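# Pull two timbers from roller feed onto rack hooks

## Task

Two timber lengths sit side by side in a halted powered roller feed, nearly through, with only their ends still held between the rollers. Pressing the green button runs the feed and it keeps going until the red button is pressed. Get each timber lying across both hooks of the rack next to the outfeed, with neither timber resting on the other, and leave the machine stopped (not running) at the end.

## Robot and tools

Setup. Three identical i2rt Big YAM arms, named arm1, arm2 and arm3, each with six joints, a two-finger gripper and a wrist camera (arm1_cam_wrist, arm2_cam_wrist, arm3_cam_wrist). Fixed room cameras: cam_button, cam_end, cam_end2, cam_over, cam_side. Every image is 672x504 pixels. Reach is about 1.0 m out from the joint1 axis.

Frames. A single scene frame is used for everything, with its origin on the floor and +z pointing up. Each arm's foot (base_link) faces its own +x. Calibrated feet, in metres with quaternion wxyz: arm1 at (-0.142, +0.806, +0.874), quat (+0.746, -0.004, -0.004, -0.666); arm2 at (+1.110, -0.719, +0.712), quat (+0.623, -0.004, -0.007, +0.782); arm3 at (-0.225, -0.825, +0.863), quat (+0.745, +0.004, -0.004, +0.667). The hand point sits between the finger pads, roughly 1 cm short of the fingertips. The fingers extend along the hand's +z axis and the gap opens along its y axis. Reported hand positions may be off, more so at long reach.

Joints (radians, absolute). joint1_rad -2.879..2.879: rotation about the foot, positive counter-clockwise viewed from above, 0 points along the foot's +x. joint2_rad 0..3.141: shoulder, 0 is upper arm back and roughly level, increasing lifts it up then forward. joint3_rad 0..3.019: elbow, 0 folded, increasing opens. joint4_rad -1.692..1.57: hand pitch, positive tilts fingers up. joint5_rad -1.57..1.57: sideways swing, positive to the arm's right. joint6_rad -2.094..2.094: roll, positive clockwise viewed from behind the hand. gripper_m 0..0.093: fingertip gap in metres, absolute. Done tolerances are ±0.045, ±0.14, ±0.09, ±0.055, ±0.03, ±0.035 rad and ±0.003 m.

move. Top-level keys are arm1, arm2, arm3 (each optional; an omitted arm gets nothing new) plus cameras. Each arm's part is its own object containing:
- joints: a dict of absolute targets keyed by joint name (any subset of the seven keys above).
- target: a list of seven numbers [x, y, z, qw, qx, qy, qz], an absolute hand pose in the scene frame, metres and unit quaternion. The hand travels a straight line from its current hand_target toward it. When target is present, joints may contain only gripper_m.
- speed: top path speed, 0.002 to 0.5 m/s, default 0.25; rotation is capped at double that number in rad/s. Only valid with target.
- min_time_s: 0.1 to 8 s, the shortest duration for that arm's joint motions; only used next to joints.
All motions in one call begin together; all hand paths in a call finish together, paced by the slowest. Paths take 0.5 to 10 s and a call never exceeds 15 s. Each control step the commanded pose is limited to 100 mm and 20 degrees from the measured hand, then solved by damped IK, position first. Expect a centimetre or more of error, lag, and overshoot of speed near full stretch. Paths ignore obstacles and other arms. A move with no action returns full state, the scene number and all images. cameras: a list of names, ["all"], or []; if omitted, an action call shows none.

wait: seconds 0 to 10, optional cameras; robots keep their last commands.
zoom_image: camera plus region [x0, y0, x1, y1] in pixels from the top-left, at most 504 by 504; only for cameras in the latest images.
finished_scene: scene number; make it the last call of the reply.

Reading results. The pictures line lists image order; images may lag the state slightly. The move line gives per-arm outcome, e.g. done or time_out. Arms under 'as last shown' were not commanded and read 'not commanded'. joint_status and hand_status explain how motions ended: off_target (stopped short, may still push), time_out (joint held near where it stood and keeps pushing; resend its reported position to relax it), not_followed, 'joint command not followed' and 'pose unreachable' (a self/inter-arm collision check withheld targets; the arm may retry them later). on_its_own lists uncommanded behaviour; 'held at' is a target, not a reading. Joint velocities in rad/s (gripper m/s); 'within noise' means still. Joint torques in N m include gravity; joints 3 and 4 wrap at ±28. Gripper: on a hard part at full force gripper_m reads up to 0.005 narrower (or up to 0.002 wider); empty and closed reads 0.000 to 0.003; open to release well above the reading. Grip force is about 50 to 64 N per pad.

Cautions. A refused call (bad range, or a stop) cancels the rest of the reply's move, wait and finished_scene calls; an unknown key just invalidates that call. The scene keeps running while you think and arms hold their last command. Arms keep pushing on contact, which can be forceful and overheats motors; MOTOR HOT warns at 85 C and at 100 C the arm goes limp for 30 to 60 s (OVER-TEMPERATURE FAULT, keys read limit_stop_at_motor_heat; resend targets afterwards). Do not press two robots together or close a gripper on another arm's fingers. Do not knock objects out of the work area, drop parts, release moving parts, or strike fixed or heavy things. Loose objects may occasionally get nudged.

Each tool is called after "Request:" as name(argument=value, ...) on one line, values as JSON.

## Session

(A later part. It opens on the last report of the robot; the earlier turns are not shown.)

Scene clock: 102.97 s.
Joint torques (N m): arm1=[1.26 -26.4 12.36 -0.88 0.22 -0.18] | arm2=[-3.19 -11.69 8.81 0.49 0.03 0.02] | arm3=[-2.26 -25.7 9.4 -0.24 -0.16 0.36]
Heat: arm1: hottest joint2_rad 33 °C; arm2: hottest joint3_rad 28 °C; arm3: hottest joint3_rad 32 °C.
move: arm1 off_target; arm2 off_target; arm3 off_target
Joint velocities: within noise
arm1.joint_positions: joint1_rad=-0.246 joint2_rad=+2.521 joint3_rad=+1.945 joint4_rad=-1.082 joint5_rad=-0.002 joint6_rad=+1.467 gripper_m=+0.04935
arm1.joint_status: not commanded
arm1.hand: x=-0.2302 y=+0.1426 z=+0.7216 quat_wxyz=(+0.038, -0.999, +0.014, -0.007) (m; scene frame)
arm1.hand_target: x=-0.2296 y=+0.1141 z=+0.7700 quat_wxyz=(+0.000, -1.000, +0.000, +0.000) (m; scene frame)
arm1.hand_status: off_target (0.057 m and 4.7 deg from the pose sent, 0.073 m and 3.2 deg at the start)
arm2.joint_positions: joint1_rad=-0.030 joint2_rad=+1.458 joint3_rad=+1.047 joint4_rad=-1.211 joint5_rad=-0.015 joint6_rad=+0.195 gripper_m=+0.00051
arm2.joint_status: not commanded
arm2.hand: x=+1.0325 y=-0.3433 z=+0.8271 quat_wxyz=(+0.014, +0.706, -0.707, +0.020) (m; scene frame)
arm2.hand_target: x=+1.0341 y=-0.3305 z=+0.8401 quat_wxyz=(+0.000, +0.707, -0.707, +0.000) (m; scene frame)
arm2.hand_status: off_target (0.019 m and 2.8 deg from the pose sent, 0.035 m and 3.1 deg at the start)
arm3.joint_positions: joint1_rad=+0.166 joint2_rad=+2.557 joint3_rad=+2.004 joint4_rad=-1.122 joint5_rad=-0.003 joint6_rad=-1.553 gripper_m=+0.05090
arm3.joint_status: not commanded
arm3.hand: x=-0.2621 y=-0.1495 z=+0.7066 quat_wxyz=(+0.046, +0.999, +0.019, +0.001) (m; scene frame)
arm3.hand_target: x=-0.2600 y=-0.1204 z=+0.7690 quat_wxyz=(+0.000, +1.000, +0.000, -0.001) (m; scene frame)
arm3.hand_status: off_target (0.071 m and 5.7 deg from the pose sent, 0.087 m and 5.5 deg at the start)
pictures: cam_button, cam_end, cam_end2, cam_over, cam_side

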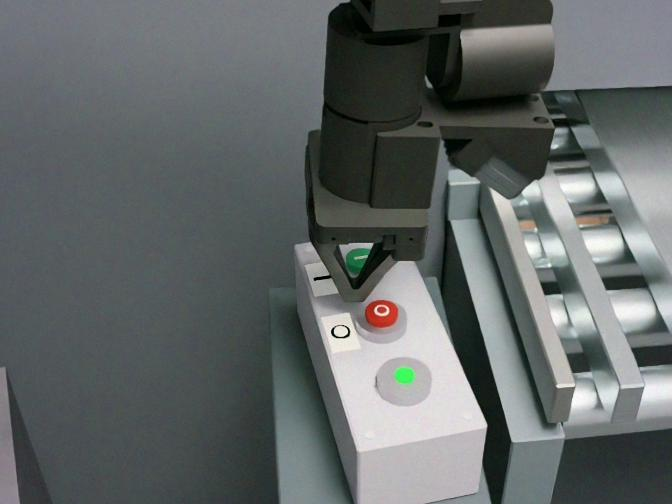

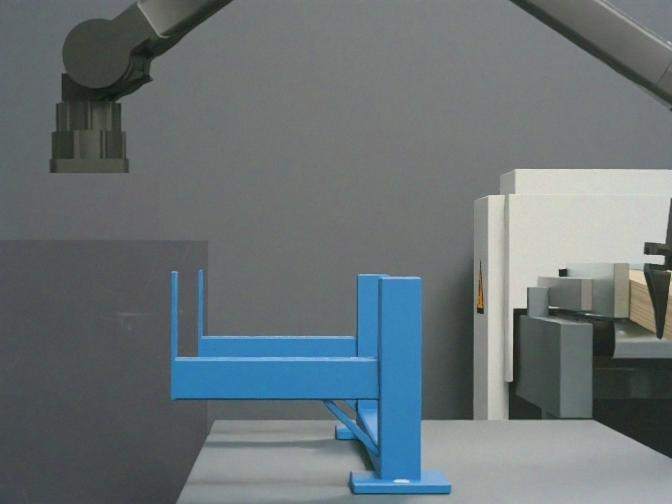

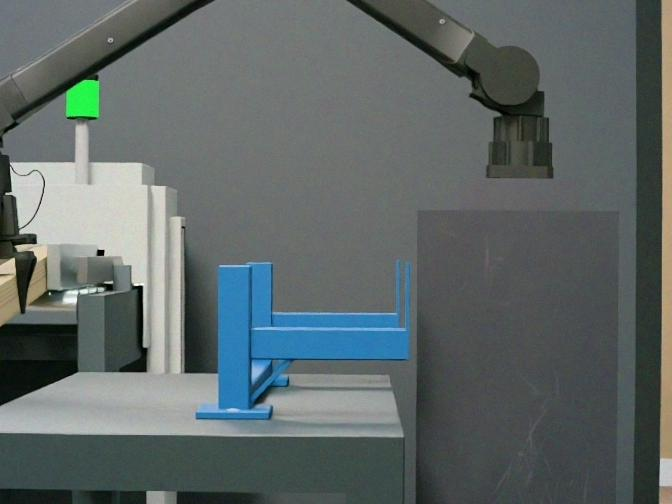

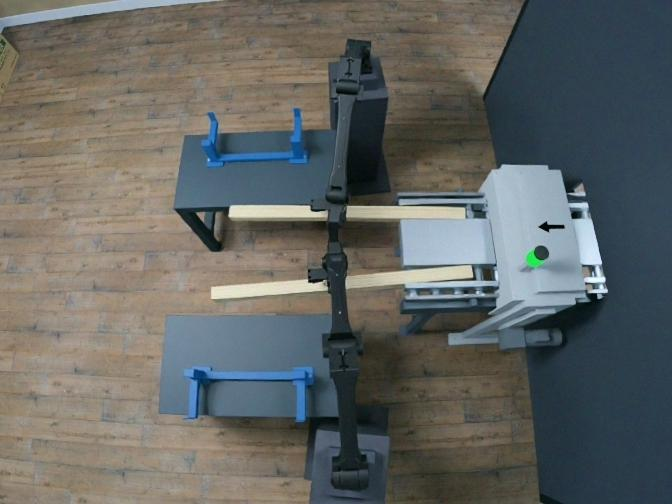

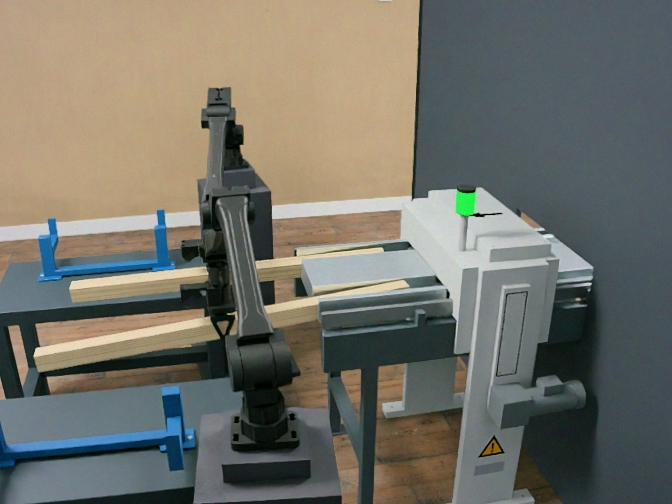

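Request:
move(arm1={"target": [-0.27, 0.11, 0.84, 0, 1, 0, 0], "speed":0.1}, arm3={"target": [-0.31, -0.118, 0.85, 0, 1, 0, 0], "speed":0.1}, arm2={"target": [1.033, -0.327, 0.801, 0, 0.7071, -0.7071, 0], "speed":0.1}, cameras=["cam_over","cam_button"])

Request:
move(arm1={"target": [-0.35, 0.13, 0.93, 0, 1, 0, 0], "speed":0.15}, arm3={"target": [-0.38, -0.14, 0.95, 0, 1, 0, 0], "speed":0.15}, cameras=["cam_over","cam_button","cam_end","cam_end2","cam_side"])

Scene clock: 140.13 s.
Joint torques (N m): arm1=[-1.85 -30.21 13.3 -2.8 -0.1 -0.66] | arm2=[-3.02 -8.47 6 1.13 0 0.05] | arm3=[-1.61 -28.22 10.24 -1.18 -0.07 0.69]
Heat: arm1: hottest joint2_rad 31 °C; arm2: hottest joint3_rad 29 °C; arm3: hottest joint2_rad 36 °C.
move: arm1 off_target; arm2 off_target; arm3 off_target
Joint velocities: within noise
arm1.joint_positions: joint1_rad=-0.265 joint2_rad=+2.506 joint3_rad=+1.947 joint4_rad=-1.117 joint5_rad=+0.012 joint6_rad=+1.469 gripper_m=+0.04933
arm1.joint_status: not commanded
arm1.hand: x=-0.2447 y=+0.1485 z=+0.7325 quat_wxyz=(+0.048, -0.999, +0.025, -0.001) (m; scene frame)
arm1.hand_target: x=-0.2657 y=+0.1195 z=+0.8210 quat_wxyz=(-0.002, -1.000, +0.001, +0.003) (m; scene frame)
arm1.hand_status: off_target (0.117 m and 6.1 deg from the pose sent, 0.129 m and 4.7 deg at the start; pose on its path clipped on 35 of 53 steps)
arm2.joint_positions: joint1_rad=-0.030 joint2_rad=+1.466 joint3_rad=+1.030 joint4_rad=-1.118 joint5_rad=-0.015 joint6_rad=+0.195 gripper_m=+0.00051
arm2.joint_status: not commanded
arm2.hand: x=+1.0294 y=-0.3274 z=+0.8183 quat_wxyz=(-0.005, +0.707, -0.707, -0.008) (m; scene frame)
arm2.hand_target: x=+1.0330 y=-0.3277 z=+0.8015 quat_wxyz=(+0.000, +0.707, -0.707, +0.000) (m; scene frame)
arm2.hand_status: off_target (0.018 m and 1.1 deg from the pose sent, 0.031 m and 2.8 deg at the start)
arm3.joint_positions: joint1_rad=+0.227 joint2_rad=+2.507 joint3_rad=+1.984 joint4_rad=-1.173 joint5_rad=-0.010 joint6_rad=-1.518 gripper_m=+0.05090
arm3.joint_status: not commanded
arm3.hand: x=-0.3031 y=-0.1608 z=+0.7345 quat_wxyz=(+0.056, +0.998, +0.031, +0.001) (m; scene frame)
arm3.hand_target: x=-0.3082 y=-0.1300 z=+0.8248 quat_wxyz=(-0.001, +1.000, +0.001, -0.002) (m; scene frame)
arm3.hand_status: off_target (0.123 m and 7.4 deg from the pose sent, 0.154 m and 5.6 deg at the start; pose on its path clipped on 42 of 53 steps)
pictures: cam_button, cam_over

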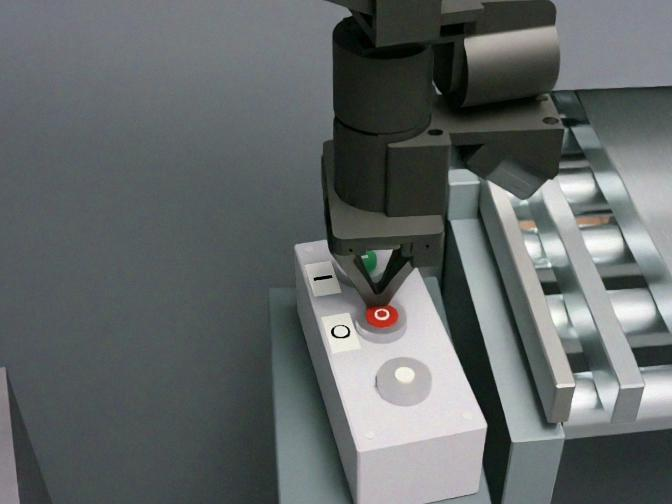

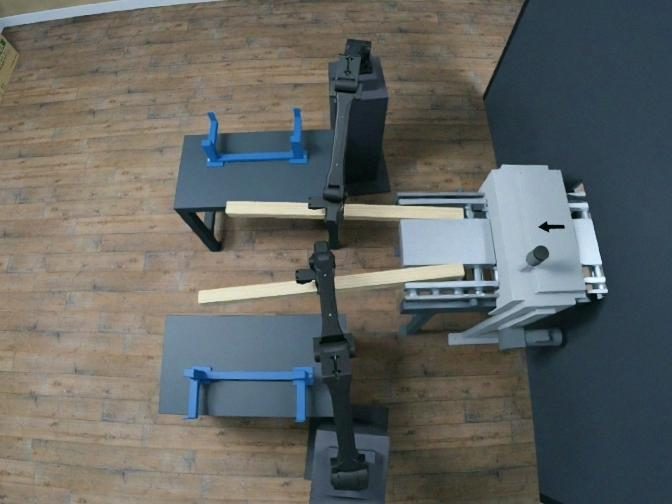

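Scene clock: 142.63 s.
Joint torques (N m): arm1=[-0.5 -30.68 13.29 -1.29 -0.37 -0.07] | arm2=[-3.02 -8.47 6 1.13 0 0.05] | arm3=[-1.49 -27.93 11.26 -0.36 0.04 0.13]
Heat: arm1: hottest joint2_rad 32 °C; arm2: hottest joint3_rad 29 °C; arm3: hottest joint2_rad 36 °C.
move: arm1 off_target; arm3 off_target
Joint velocities: within noise
arm1.joint_positions: joint1_rad=-0.404 joint2_rad=+2.410 joint3_rad=+1.939 joint4_rad=-1.248 joint5_rad=+0.017 joint6_rad=+1.284 gripper_m=+0.04930
arm1.joint_status: not commanded
arm1.hand: x=-0.3320 y=+0.1812 z=+0.7952 quat_wxyz=(+0.067, -0.998, +0.001, -0.014) (m; scene frame)
arm1.hand_target: x=-0.3429 y=+0.1511 z=+0.8857 quat_wxyz=(+0.000, -1.000, +0.000, +0.001) (m; scene frame)
arm1.hand_status: off_target (0.145 m and 7.9 deg from the pose sent, 0.225 m and 6.1 deg at the start; pose on its path clipped on 73 of 75 steps)
arm2: as last shown
arm3.joint_positions: joint1_rad=+0.327 joint2_rad=+2.368 joint3_rad=+1.916 joint4_rad=-1.271 joint5_rad=-0.010 joint6_rad=-1.359 gripper_m=+0.05090
arm3.joint_status: not commanded
arm3.hand: x=-0.3645 y=-0.1933 z=+0.8049 quat_wxyz=(+0.069, +0.998, +0.002, +0.011) (m; scene frame)
arm3.hand_target: x=-0.3733 y=-0.1644 z=+0.8959 quat_wxyz=(+0.000, +1.000, +0.000, +0.000) (m; scene frame)
arm3.hand_status: off_target (0.155 m and 8.1 deg from the pose sent, 0.230 m and 7.4 deg at the start; pose on its path clipped on 73 of 75 steps)
pictures: cam_button, cam_end, cam_end2, cam_over, cam_side

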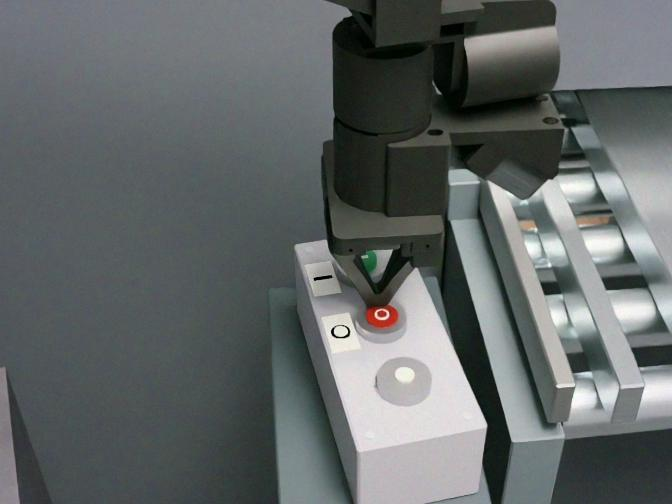

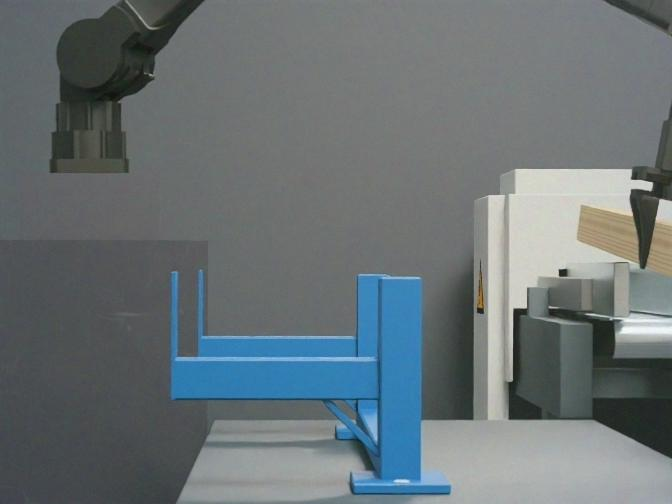

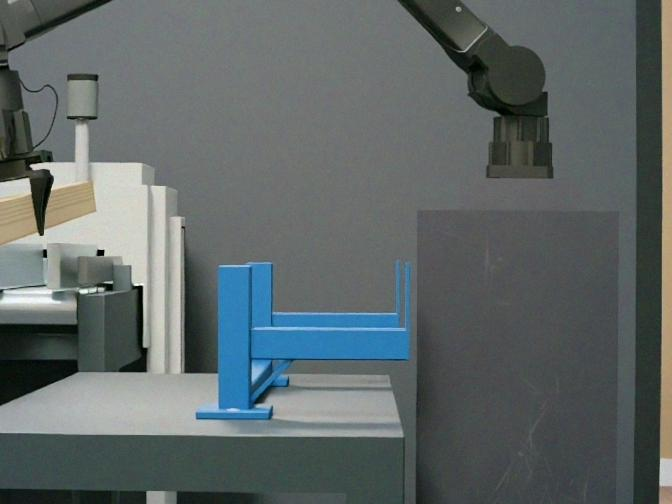

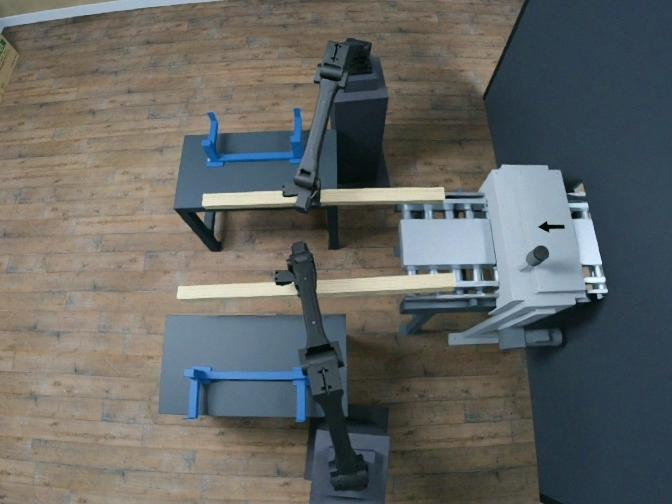

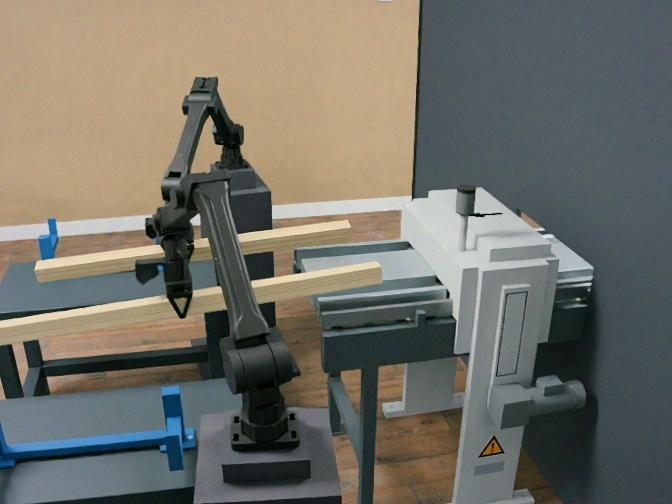

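Request:
move(arm1={"target": [-0.46, 0.25, 0.97, 0, 1, 0, 0], "speed":0.2}, arm3={"target": [-0.47, -0.25, 0.97, 0, 1, 0, 0], "speed":0.2}, arm2={"target": [1.03, -0.34, 0.88, 0, 0.7071, -0.7071, 0], "speed":0.1})

Request:
move(arm1={"target": [-0.55, 0.33, 0.96, 0, 1, 0, 0], "speed":0.2}, arm3={"target": [-0.55, -0.33, 0.96, 0, 1, 0, 0], "speed":0.2}, cameras=["arm1_cam_wrist","arm3_cam_wrist","cam_end","cam_end2","cam_over","cam_side"])

Scene clock: 169.57 s.
Joint torques (N m): arm1=[1.38 -27.52 16.7 -1.4 -0.34 -0.1] | arm2=[-2.2 -10.64 11.4 -0.32 0 0.16] | arm3=[-2.26 -24.06 13.72 -0.62 0.04 0.14]
Heat: arm1: hottest joint2_rad 33 °C; arm2: hottest joint3_rad 28 °C; arm3: hottest joint2_rad 35 °C.
move: arm1 off_target; arm2 off_target; arm3 off_target
Joint velocities: within noise
arm1.joint_positions: joint1_rad=-0.630 joint2_rad=+2.172 joint3_rad=+1.717 joint4_rad=-1.284 joint5_rad=+0.018 joint6_rad=+1.066 gripper_m=+0.04930
arm1.joint_status: not commanded
arm1.hand: x=-0.4383 y=+0.2920 z=+0.8714 quat_wxyz=(+0.072, -0.997, +0.005, -0.034) (m; scene frame)
arm1.hand_target: x=-0.4544 y=+0.2605 z=+0.9608 quat_wxyz=(+0.000, -1.000, +0.000, +0.001) (m; scene frame)
arm1.hand_status: off_target (0.109 m and 9.1 deg from the pose sent, 0.227 m and 7.9 deg at the start; pose on its path clipped on 56 of 58 steps)
arm2.joint_positions: joint1_rad=-0.030 joint2_rad=+1.394 joint3_rad=+1.064 joint4_rad=-1.297 joint5_rad=-0.015 joint6_rad=+0.195 gripper_m=+0.00051
arm2.joint_status: not commanded
arm2.hand: x=+1.0348 y=-0.3576 z=+0.8570 quat_wxyz=(+0.015, +0.707, -0.707, +0.022) (m; scene frame)
arm2.hand_target: x=+1.0302 y=-0.3412 z=+0.8800 quat_wxyz=(+0.000, +0.707, -0.707, +0.000) (m; scene frame)
arm2.hand_status: off_target (0.029 m and 3.1 deg from the pose sent, 0.063 m and 1.1 deg at the start)
arm3.joint_positions: joint1_rad=+0.517 joint2_rad=+2.127 joint3_rad=+1.701 joint4_rad=-1.311 joint5_rad=-0.012 joint6_rad=-1.180 gripper_m=+0.05090
arm3.joint_status: not commanded
arm3.hand: x=-0.4577 y=-0.2873 z=+0.8831 quat_wxyz=(+0.073, +0.997, +0.007, +0.027) (m; scene frame)
arm3.hand_target: x=-0.4671 y=-0.2569 z=+0.9691 quat_wxyz=(+0.000, +1.000, +0.000, +0.000) (m; scene frame)
arm3.hand_status: off_target (0.095 m and 8.9 deg from the pose sent, 0.204 m and 8.1 deg at the start; pose on its path clipped on 34 of 58 steps)
pictures: none

Scene clock: 171.37 s.
Joint torques (N m): arm1=[1.08 -25.93 14.22 -0.79 -0.28 -0.08] | arm2=[-2.2 -10.58 11.4 -0.31 -0.01 0.16] | arm3=[-1.73 -23.41 10.14 0.24 -0.01 0.11]
Heat: arm1: hottest joint2_rad 33 °C; arm2: hottest joint3_rad 28 °C; arm3: hottest joint2_rad 35 °C.
move: arm1 off_target; arm3 off_target
Joint velocities: within noise
arm1.joint_positions: joint1_rad=-0.822 joint2_rad=+2.141 joint3_rad=+1.717 joint4_rad=-1.284 joint5_rad=+0.017 joint6_rad=+0.875 gripper_m=+0.04930
arm1.joint_status: not commanded
arm1.hand: x=-0.5337 y=+0.3552 z=+0.8885 quat_wxyz=(+0.052, -0.998, +0.006, -0.038) (m; scene frame)
arm1.hand_target: x=-0.5471 y=+0.3334 z=+0.9591 quat_wxyz=(+0.000, -1.000, +0.000, +0.000) (m; scene frame)
arm1.hand_status: off_target (0.078 m and 7.4 deg from the pose sent, 0.148 m and 9.1 deg at the start)
arm2: as last shown
arm3.joint_positions: joint1_rad=+0.693 joint2_rad=+2.059 joint3_rad=+1.613 joint4_rad=-1.266 joint5_rad=-0.012 joint6_rad=-0.999 gripper_m=+0.05090
arm3.joint_status: not commanded
arm3.hand: x=-0.5393 y=-0.3509 z=+0.8912 quat_wxyz=(+0.056, +0.998, +0.005, +0.034) (m; scene frame)
arm3.hand_target: x=-0.5482 y=-0.3330 z=+0.9584 quat_wxyz=(+0.000, +1.000, +0.000, +0.000) (m; scene frame)
arm3.hand_status: off_target (0.073 m and 7.5 deg from the pose sent, 0.127 m and 8.9 deg at the start)
pictures: arm1_cam_wrist, arm3_cam_wrist, cam_end, cam_end2, cam_over, cam_side

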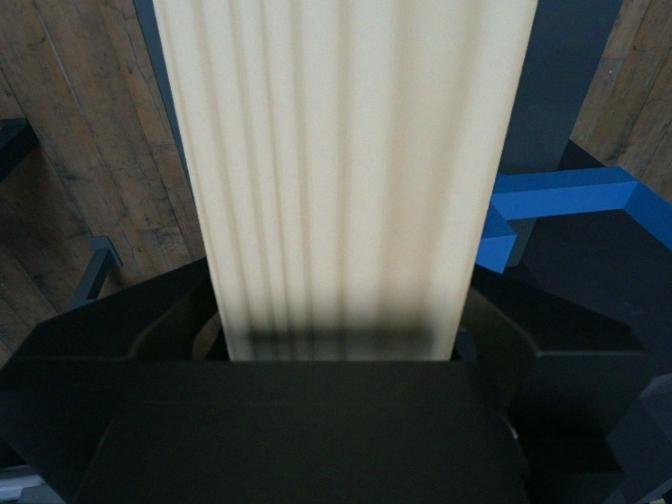

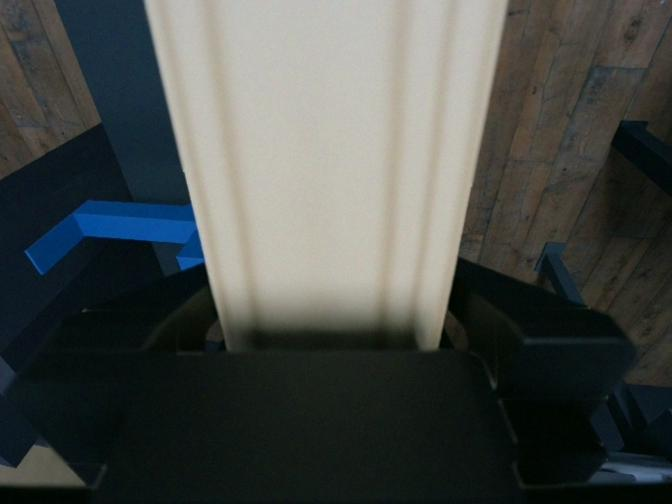

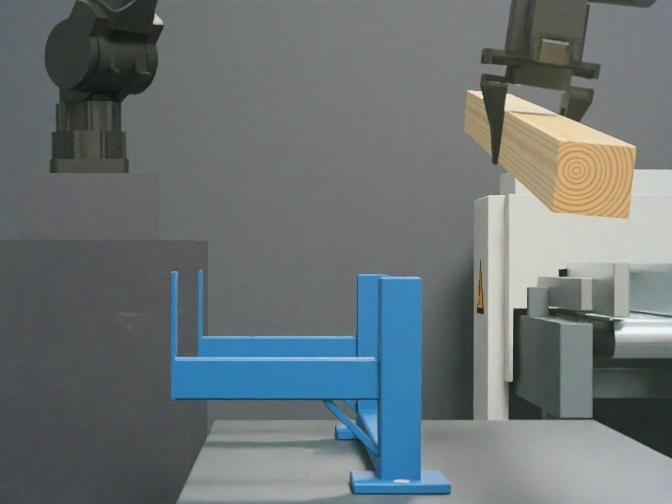

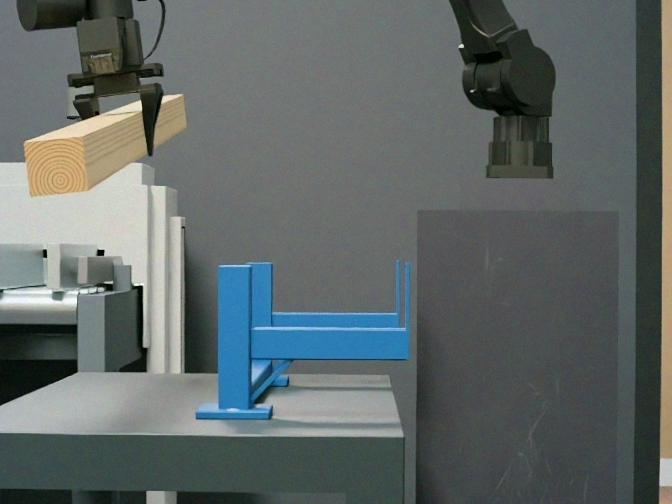

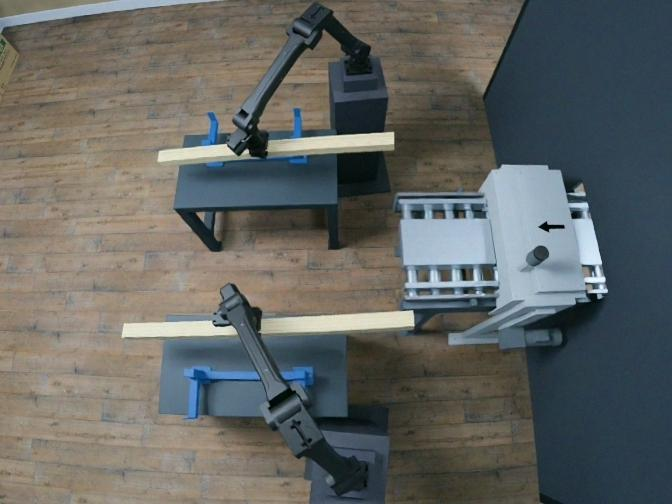

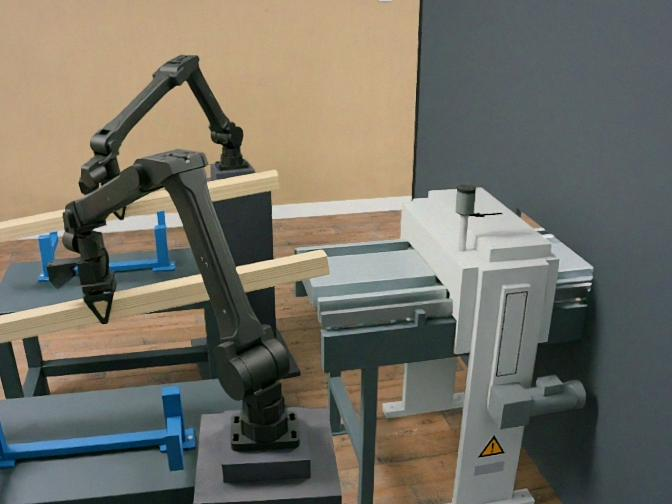

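Request:
move(arm1={"target": [-0.615, 0.46, 0.95, -0.026, -0.9985, 0, 0.048], "speed":0.15}, arm3={"target": [-0.63, -0.46, 0.95, -0.032, 0.9985, 0, -0.045], "speed":0.15})

Request:
move(arm1={"target": [-0.62, 0.557, 0.93, -0.026, -0.9985, 0, 0.048], "speed":0.15}, arm3={"target": [-0.635, -0.548, 0.93, -0.032, 0.9985, 0, -0.045], "speed":0.15}, cameras=["cam_end","cam_end2","cam_over","cam_side"])

Scene clock: 217.50 s.
Joint torques (N m): arm1=[0.62 -24.59 11.55 0.13 -0.25 -0.08] | arm2=[-2.2 -10.64 11.4 -0.31 0 0.16] | arm3=[-2.08 -20.31 9.87 0.69 -0.06 0.13]
Heat: arm1: hottest joint2_rad 41 °C; arm2: hottest joint3_rad 33 °C; arm3: hottest joint2_rad 36 °C.
move: arm1 off_target; arm3 off_target
Joint velocities: within noise
arm1.joint_positions: joint1_rad=-1.042 joint2_rad=+1.990 joint3_rad=+1.461 joint4_rad=-1.067 joint5_rad=+0.033 joint6_rad=+0.648 gripper_m=+0.04930
arm1.joint_status: not commanded
arm1.hand: x=-0.5956 y=+0.4752 z=+0.8857 quat_wxyz=(+0.015, -1.000, +0.003, +0.000) (m; scene frame)
arm1.hand_target: x=-0.6127 y=+0.4617 z=+0.9488 quat_wxyz=(-0.026, -0.999, +0.000, +0.048) (m; scene frame)
arm1.hand_status: off_target (0.069 m and 7.2 deg from the pose sent, 0.146 m and 13.3 deg at the start)
arm2: as last shown
arm3.joint_positions: joint1_rad=+0.942 joint2_rad=+1.877 joint3_rad=+1.330 joint4_rad=-1.049 joint5_rad=-0.028 joint6_rad=-0.748 gripper_m=+0.05090
arm3.joint_status: not commanded
arm3.hand: x=-0.6123 y=-0.4777 z=+0.8910 quat_wxyz=(+0.013, +1.000, +0.004, +0.000) (m; scene frame)
arm3.hand_target: x=-0.6280 y=-0.4619 z=+0.9489 quat_wxyz=(-0.032, +0.998, +0.000, -0.045) (m; scene frame)
arm3.hand_status: off_target (0.064 m and 7.3 deg from the pose sent, 0.154 m and 13.5 deg at the start)
pictures: none

Scene clock: 219.17 s.
Joint torques (N m): arm1=[1.08 -21.89 11.04 0.17 -0.26 -0.07] | arm2=[-2.2 -10.64 11.4 -0.31 -0.01 0.16] | arm3=[-2.32 -17.96 9.44 0.72 0.01 0.12]
Heat: arm1: hottest joint2_rad 41 °C; arm2: hottest joint3_rad 33 °C; arm3: hottest joint2_rad 35 °C.
move: arm1 off_target; arm3 off_target
Joint velocities: within noise
arm1.joint_positions: joint1_rad=-1.204 joint2_rad=+1.890 joint3_rad=+1.274 joint4_rad=-0.965 joint5_rad=+0.016 joint6_rad=+0.490 gripper_m=+0.04930
arm1.joint_status: not commanded
arm1.hand: x=-0.5998 y=+0.5718 z=+0.8762 quat_wxyz=(+0.004, -1.000, +0.005, -0.001) (m; scene frame)
arm1.hand_target: x=-0.6180 y=+0.5581 z=+0.9290 quat_wxyz=(-0.026, -0.999, +0.000, +0.048) (m; scene frame)
arm1.hand_status: off_target (0.059 m and 6.6 deg from the pose sent, 0.096 m and 7.2 deg at the start)
arm2: as last shown
arm3.joint_positions: joint1_rad=+1.089 joint2_rad=+1.771 joint3_rad=+1.143 joint4_rad=-0.955 joint5_rad=-0.013 joint6_rad=-0.604 gripper_m=+0.05090
arm3.joint_status: not commanded
arm3.hand: x=-0.6153 y=-0.5643 z=+0.8813 quat_wxyz=(+0.003, +1.000, +0.006, +0.002) (m; scene frame)
arm3.hand_target: x=-0.6332 y=-0.5492 z=+0.9293 quat_wxyz=(-0.032, +0.998, +0.000, -0.045) (m; scene frame)
arm3.hand_status: off_target (0.055 m and 6.7 deg from the pose sent, 0.083 m and 7.3 deg at the start)
pictures: cam_end, cam_end2, cam_over, cam_side

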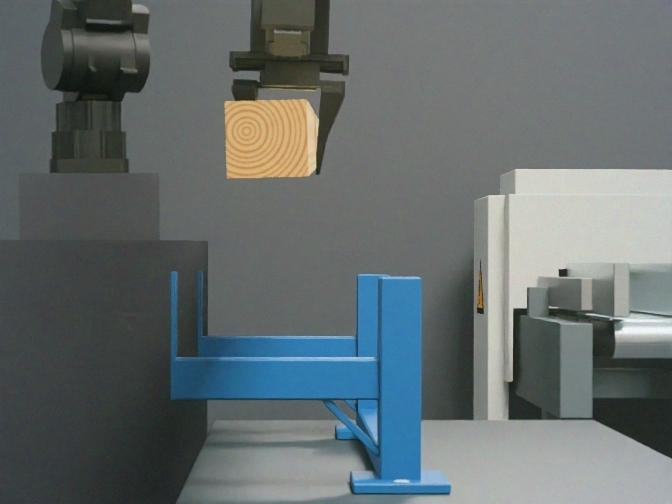

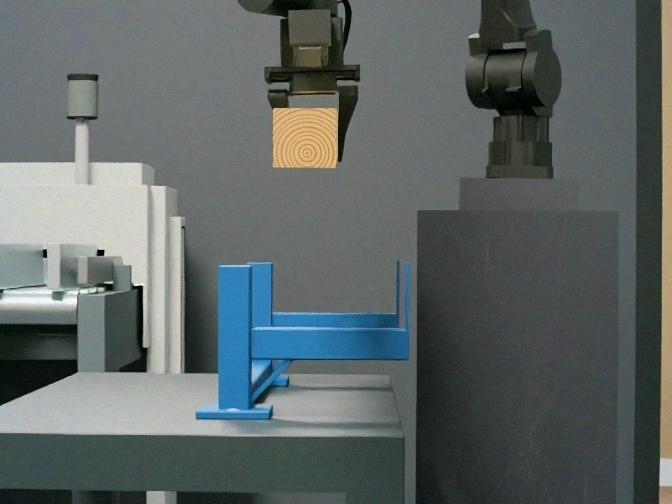

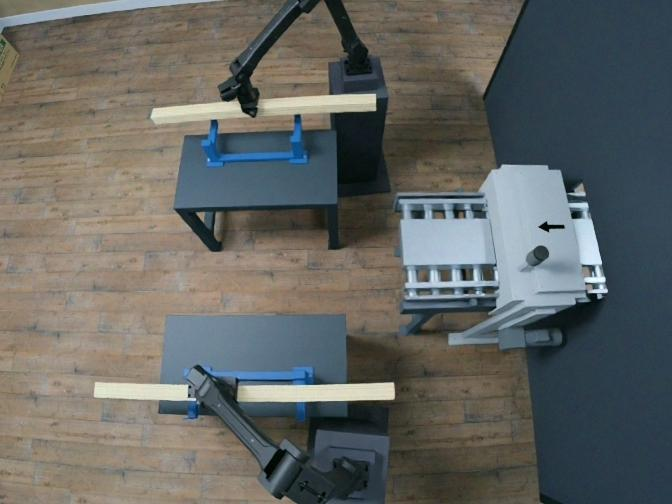

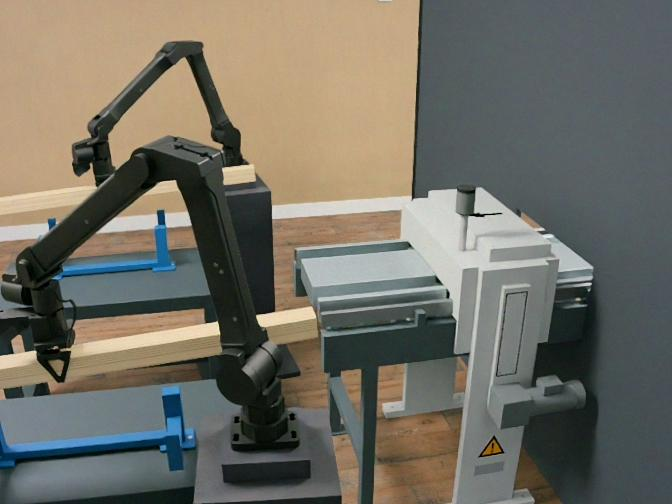

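Request:
move(arm1={"target": [-0.62, 0.557, 0.81, -0.026, -0.9985, 0, 0.048], "speed":0.15}, arm3={"target": [-0.635, -0.56, 0.80, -0.032, 0.9985, 0, -0.045], "speed":0.15})

Request:
move(arm1={"target": [-0.62, 0.557, 0.765, -0.026, -0.9985, 0, 0.048], "speed":0.05}, arm3={"target": [-0.635, -0.56, 0.755, -0.032, 0.9985, 0, -0.045], "speed":0.05}, cameras=["cam_end","cam_end2","cam_over","cam_side"])

Scene clock: 234.83 s.
Joint torques (N m): arm1=[0.91 -20.78 8.96 0.27 -0.26 -0.07] | arm2=[-2.2 -10.64 11.4 -0.32 0 0.16] | arm3=[-1.44 -16.09 7.38 0.85 0 0.11]
Heat: arm1: hottest joint2_rad 37 °C; arm2: hottest joint3_rad 34 °C; arm3: hottest joint3_rad 36 °C.
move: arm1 off_target; arm3 off_target
Joint velocities: within noise
arm1.joint_positions: joint1_rad=-1.204 joint2_rad=+2.053 joint3_rad=+1.190 joint4_rad=-0.690 joint5_rad=+0.016 joint6_rad=+0.489 gripper_m=+0.04928
arm1.joint_status: not commanded
arm1.hand: x=-0.5957 y=+0.5726 z=+0.7721 quat_wxyz=(-0.003, -1.000, +0.005, +0.011) (m; scene frame)
arm1.hand_target: x=-0.6188 y=+0.5576 z=+0.8100 quat_wxyz=(-0.026, -0.999, +0.000, +0.048) (m; scene frame)
arm1.hand_status: off_target (0.048 m and 5.1 deg from the pose sent, 0.071 m and 6.6 deg at the start)
arm2: as last shown
arm3.joint_positions: joint1_rad=+1.102 joint2_rad=+1.948 joint3_rad=+1.023 joint4_rad=-0.625 joint5_rad=-0.010 joint6_rad=-0.581 gripper_m=+0.05090
arm3.joint_status: not commanded
arm3.hand: x=-0.6099 y=-0.5732 z=+0.7700 quat_wxyz=(-0.008, +1.000, +0.001, -0.011) (m; scene frame)
arm3.hand_target: x=-0.6341 y=-0.5606 z=+0.8001 quat_wxyz=(-0.032, +0.998, +0.000, -0.045) (m; scene frame)
arm3.hand_status: off_target (0.041 m and 4.8 deg from the pose sent, 0.084 m and 6.7 deg at the start)
pictures: none

Scene clock: 236.30 s.
Joint torques (N m): arm1=[0.91 -20.31 7.86 0.36 -0.23 -0.07] | arm2=[-2.2 -10.64 11.4 -0.31 0 0.16] | arm3=[-1.32 -15.85 6.28 1.02 -0.01 0.14]
Heat: arm1: hottest joint2_rad 37 °C; arm2: hottest joint3_rad 34 °C; arm3: hottest joint3_rad 35 °C.
move: arm1 off_target; arm3 off_target
Joint velocities: within noise
arm1.joint_positions: joint1_rad=-1.204 joint2_rad=+2.131 joint3_rad=+1.188 joint4_rad=-0.596 joint5_rad=+0.015 joint6_rad=+0.488 gripper_m=+0.04928
arm1.joint_status: not commanded
arm1.hand: x=-0.5978 y=+0.5710 z=+0.7339 quat_wxyz=(-0.006, -1.000, +0.004, +0.017) (m; scene frame)
arm1.hand_target: x=-0.6191 y=+0.5574 z=+0.7650 quat_wxyz=(-0.026, -0.999, +0.000, +0.048) (m; scene frame)
arm1.hand_status: off_target (0.041 m and 4.3 deg from the pose sent, 0.030 m and 5.1 deg at the start)
arm2: as last shown
arm3.joint_positions: joint1_rad=+1.102 joint2_rad=+2.037 joint3_rad=+1.022 joint4_rad=-0.522 joint5_rad=-0.010 joint6_rad=-0.581 gripper_m=+0.05090
arm3.joint_status: not commanded
arm3.hand: x=-0.6124 y=-0.5713 z=+0.7313 quat_wxyz=(-0.011, +1.000, +0.001, -0.016) (m; scene frame)
arm3.hand_target: x=-0.6345 y=-0.5605 z=+0.7553 quat_wxyz=(-0.032, +0.998, +0.000, -0.045) (m; scene frame)
arm3.hand_status: off_target (0.035 m and 4.1 deg from the pose sent, 0.032 m and 4.8 deg at the start)
pictures: cam_end, cam_end2, cam_over, cam_side

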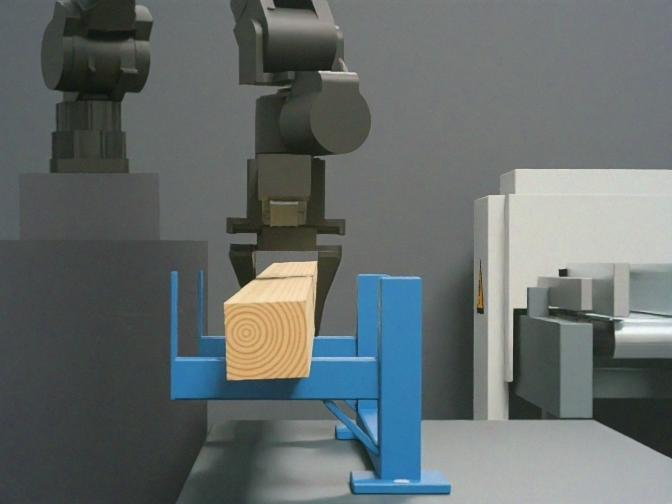

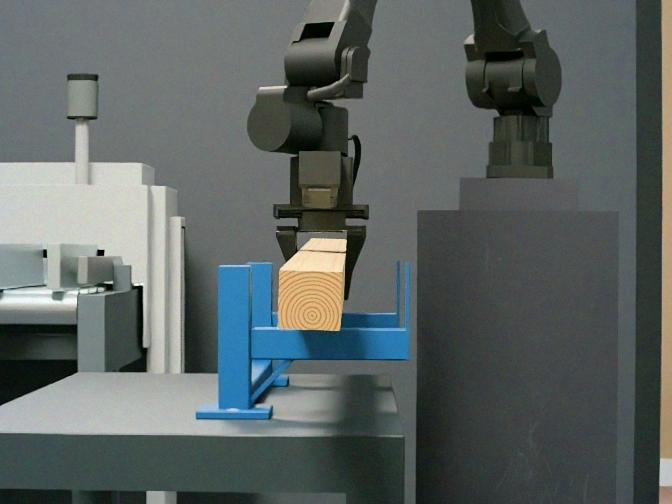

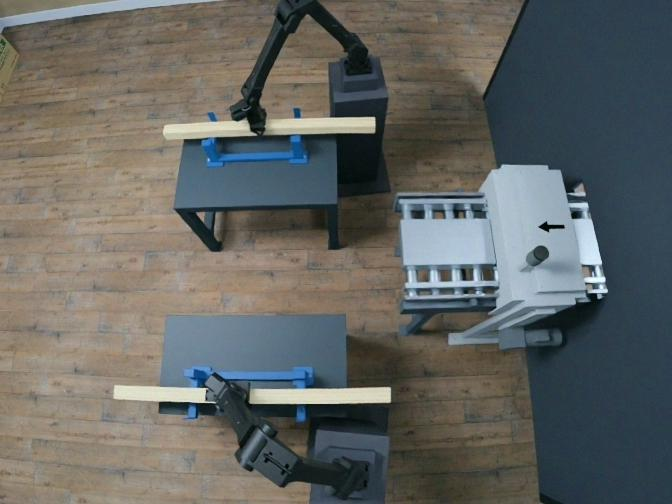

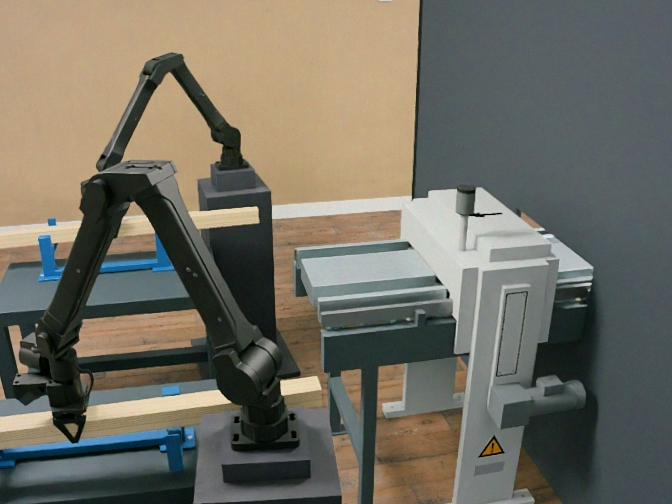

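Request:
move(arm1={"target": [-0.62, 0.557, 0.735, -0.015, -0.9993, 0, 0.034], "speed":0.05}, arm3={"target": [-0.635, -0.56, 0.715, -0.021, 0.9993, 0, -0.029], "speed":0.05})

Request:
move(arm1={"target": [-0.615, 0.557, 0.705, -0.01, -0.9997, 0, 0.02], "speed":0.04}, arm3={"target": [-0.63, -0.56, 0.69, -0.01, 0.9997, 0, -0.015], "speed":0.04}, cameras=["cam_end","cam_end2","cam_over","cam_side"])

Scene clock: 247.10 s.
Joint torques (N m): arm1=[0.91 -17.03 10.1 0.25 -0.08 -0.06] | arm2=[-2.2 -10.64 11.4 -0.32 0 0.16] | arm3=[-1.26 -13.45 7.86 0.79 0.05 0.11]
Heat: arm1: hottest joint2_rad 37 °C; arm2: hottest joint3_rad 34 °C; arm3: hottest joint3_rad 35 °C.
move: arm1 off_target; arm3 off_target
Joint velocities: within noise
arm1.joint_positions: joint1_rad=-1.204 joint2_rad=+2.160 joint3_rad=+1.192 joint4_rad=-0.589 joint5_rad=+0.018 joint6_rad=+0.488 gripper_m=+0.04903
arm1.joint_status: not commanded
arm1.hand: x=-0.5945 y=+0.5730 z=+0.7210 quat_wxyz=(-0.001, -1.000, +0.005, +0.010) (m; scene frame)
arm1.hand_target: x=-0.6189 y=+0.5575 z=+0.7359 quat_wxyz=(-0.015, -0.999, +0.000, +0.034) (m; scene frame)
arm1.hand_status: off_target (0.033 m and 3.2 deg from the pose sent, 0.026 m and 2.3 deg at the start)
arm2: as last shown
arm3.joint_positions: joint1_rad=+1.103 joint2_rad=+2.104 joint3_rad=+1.025 joint4_rad=-0.488 joint5_rad=-0.013 joint6_rad=-0.578 gripper_m=+0.05085
arm3.joint_status: not commanded
arm3.hand: x=-0.6059 y=-0.5758 z=+0.7030 quat_wxyz=(-0.002, +1.000, -0.001, -0.005) (m; scene frame)
arm3.hand_target: x=-0.6341 y=-0.5608 z=+0.7162 quat_wxyz=(-0.021, +0.999, +0.000, -0.029) (m; scene frame)
arm3.hand_status: off_target (0.035 m and 3.5 deg from the pose sent, 0.030 m and 1.9 deg at the start)
pictures: none

Scene clock: 248.37 s.
Joint torques (N m): arm1=[1.26 -12.69 10.93 1.46 -0.36 -0.04] | arm2=[-2.26 -10.64 11.4 -0.32 0 0.16] | arm3=[-1.85 -9.35 8.75 1.44 0.17 0.05]
Heat: arm1: hottest joint2_rad 37 °C; arm2: hottest joint3_rad 34 °C; arm3: hottest joint3_rad 35 °C.
move: arm1 off_target; arm3 off_target
Joint velocities: within noise
arm1.joint_positions: joint1_rad=-1.204 joint2_rad=+2.166 joint3_rad=+1.197 joint4_rad=-0.594 joint5_rad=+0.022 joint6_rad=+0.490 gripper_m=+0.04901
arm1.joint_status: not commanded
arm1.hand: x=-0.5948 y=+0.5736 z=+0.7192 quat_wxyz=(+0.002, -1.000, +0.005, +0.008) (m; scene frame)
arm1.hand_target: x=-0.6134 y=+0.5579 z=+0.7063 quat_wxyz=(-0.010, -1.000, +0.000, +0.020) (m; scene frame)
arm1.hand_status: off_target (0.030 m and 2.0 deg from the pose sent, 0.030 m and 1.6 deg at the start)
arm2: as last shown
arm3.joint_positions: joint1_rad=+1.103 joint2_rad=+2.111 joint3_rad=+1.034 joint4_rad=-0.499 joint5_rad=-0.019 joint6_rad=-0.578 gripper_m=+0.05085
arm3.joint_status: not commanded
arm3.hand: x=-0.6065 y=-0.5769 z=+0.7014 quat_wxyz=(+0.004, +1.000, -0.001, -0.002) (m; scene frame)
arm3.hand_target: x=-0.6287 y=-0.5610 z=+0.6915 quat_wxyz=(-0.010, +1.000, +0.000, -0.015) (m; scene frame)
arm3.hand_status: off_target (0.031 m and 2.1 deg from the pose sent, 0.032 m and 1.5 deg at the start)
pictures: cam_end, cam_end2, cam_over, cam_side

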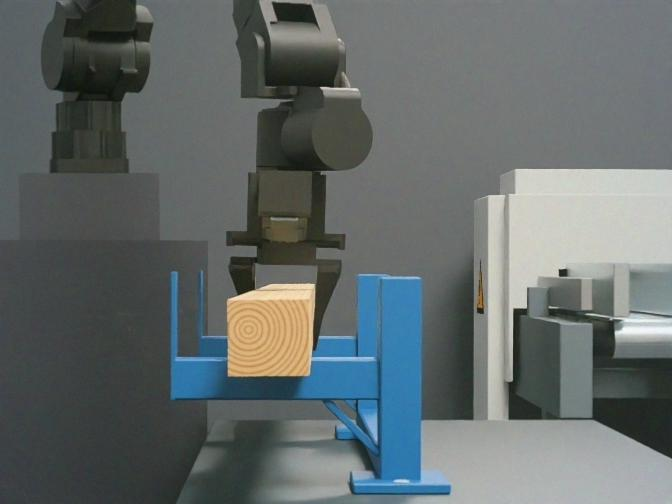

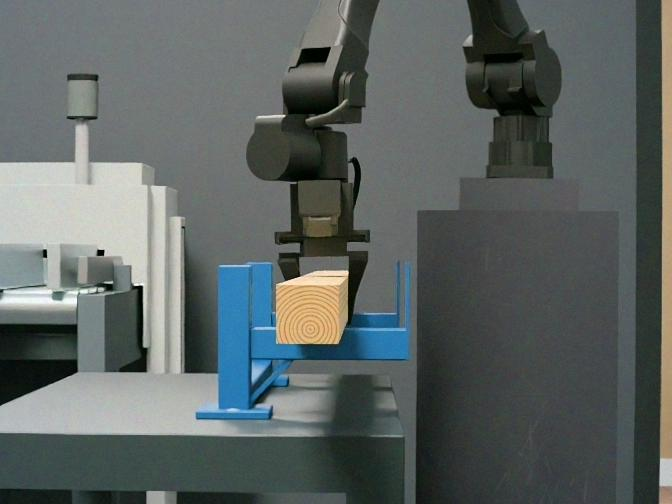

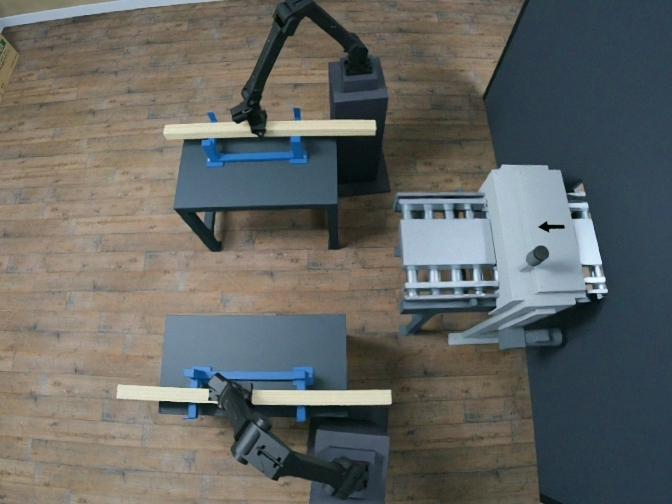

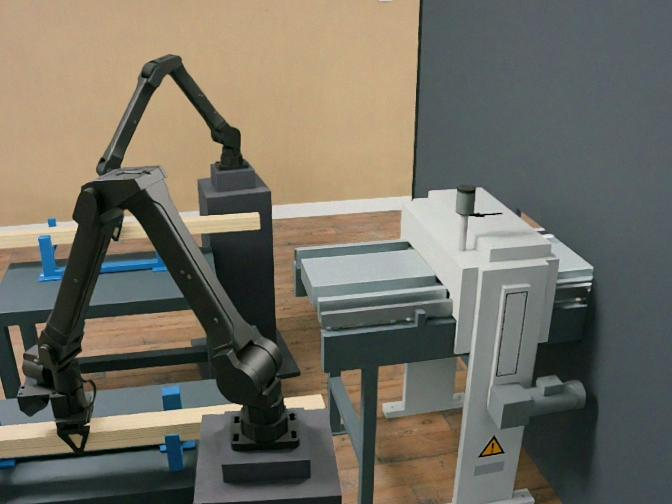

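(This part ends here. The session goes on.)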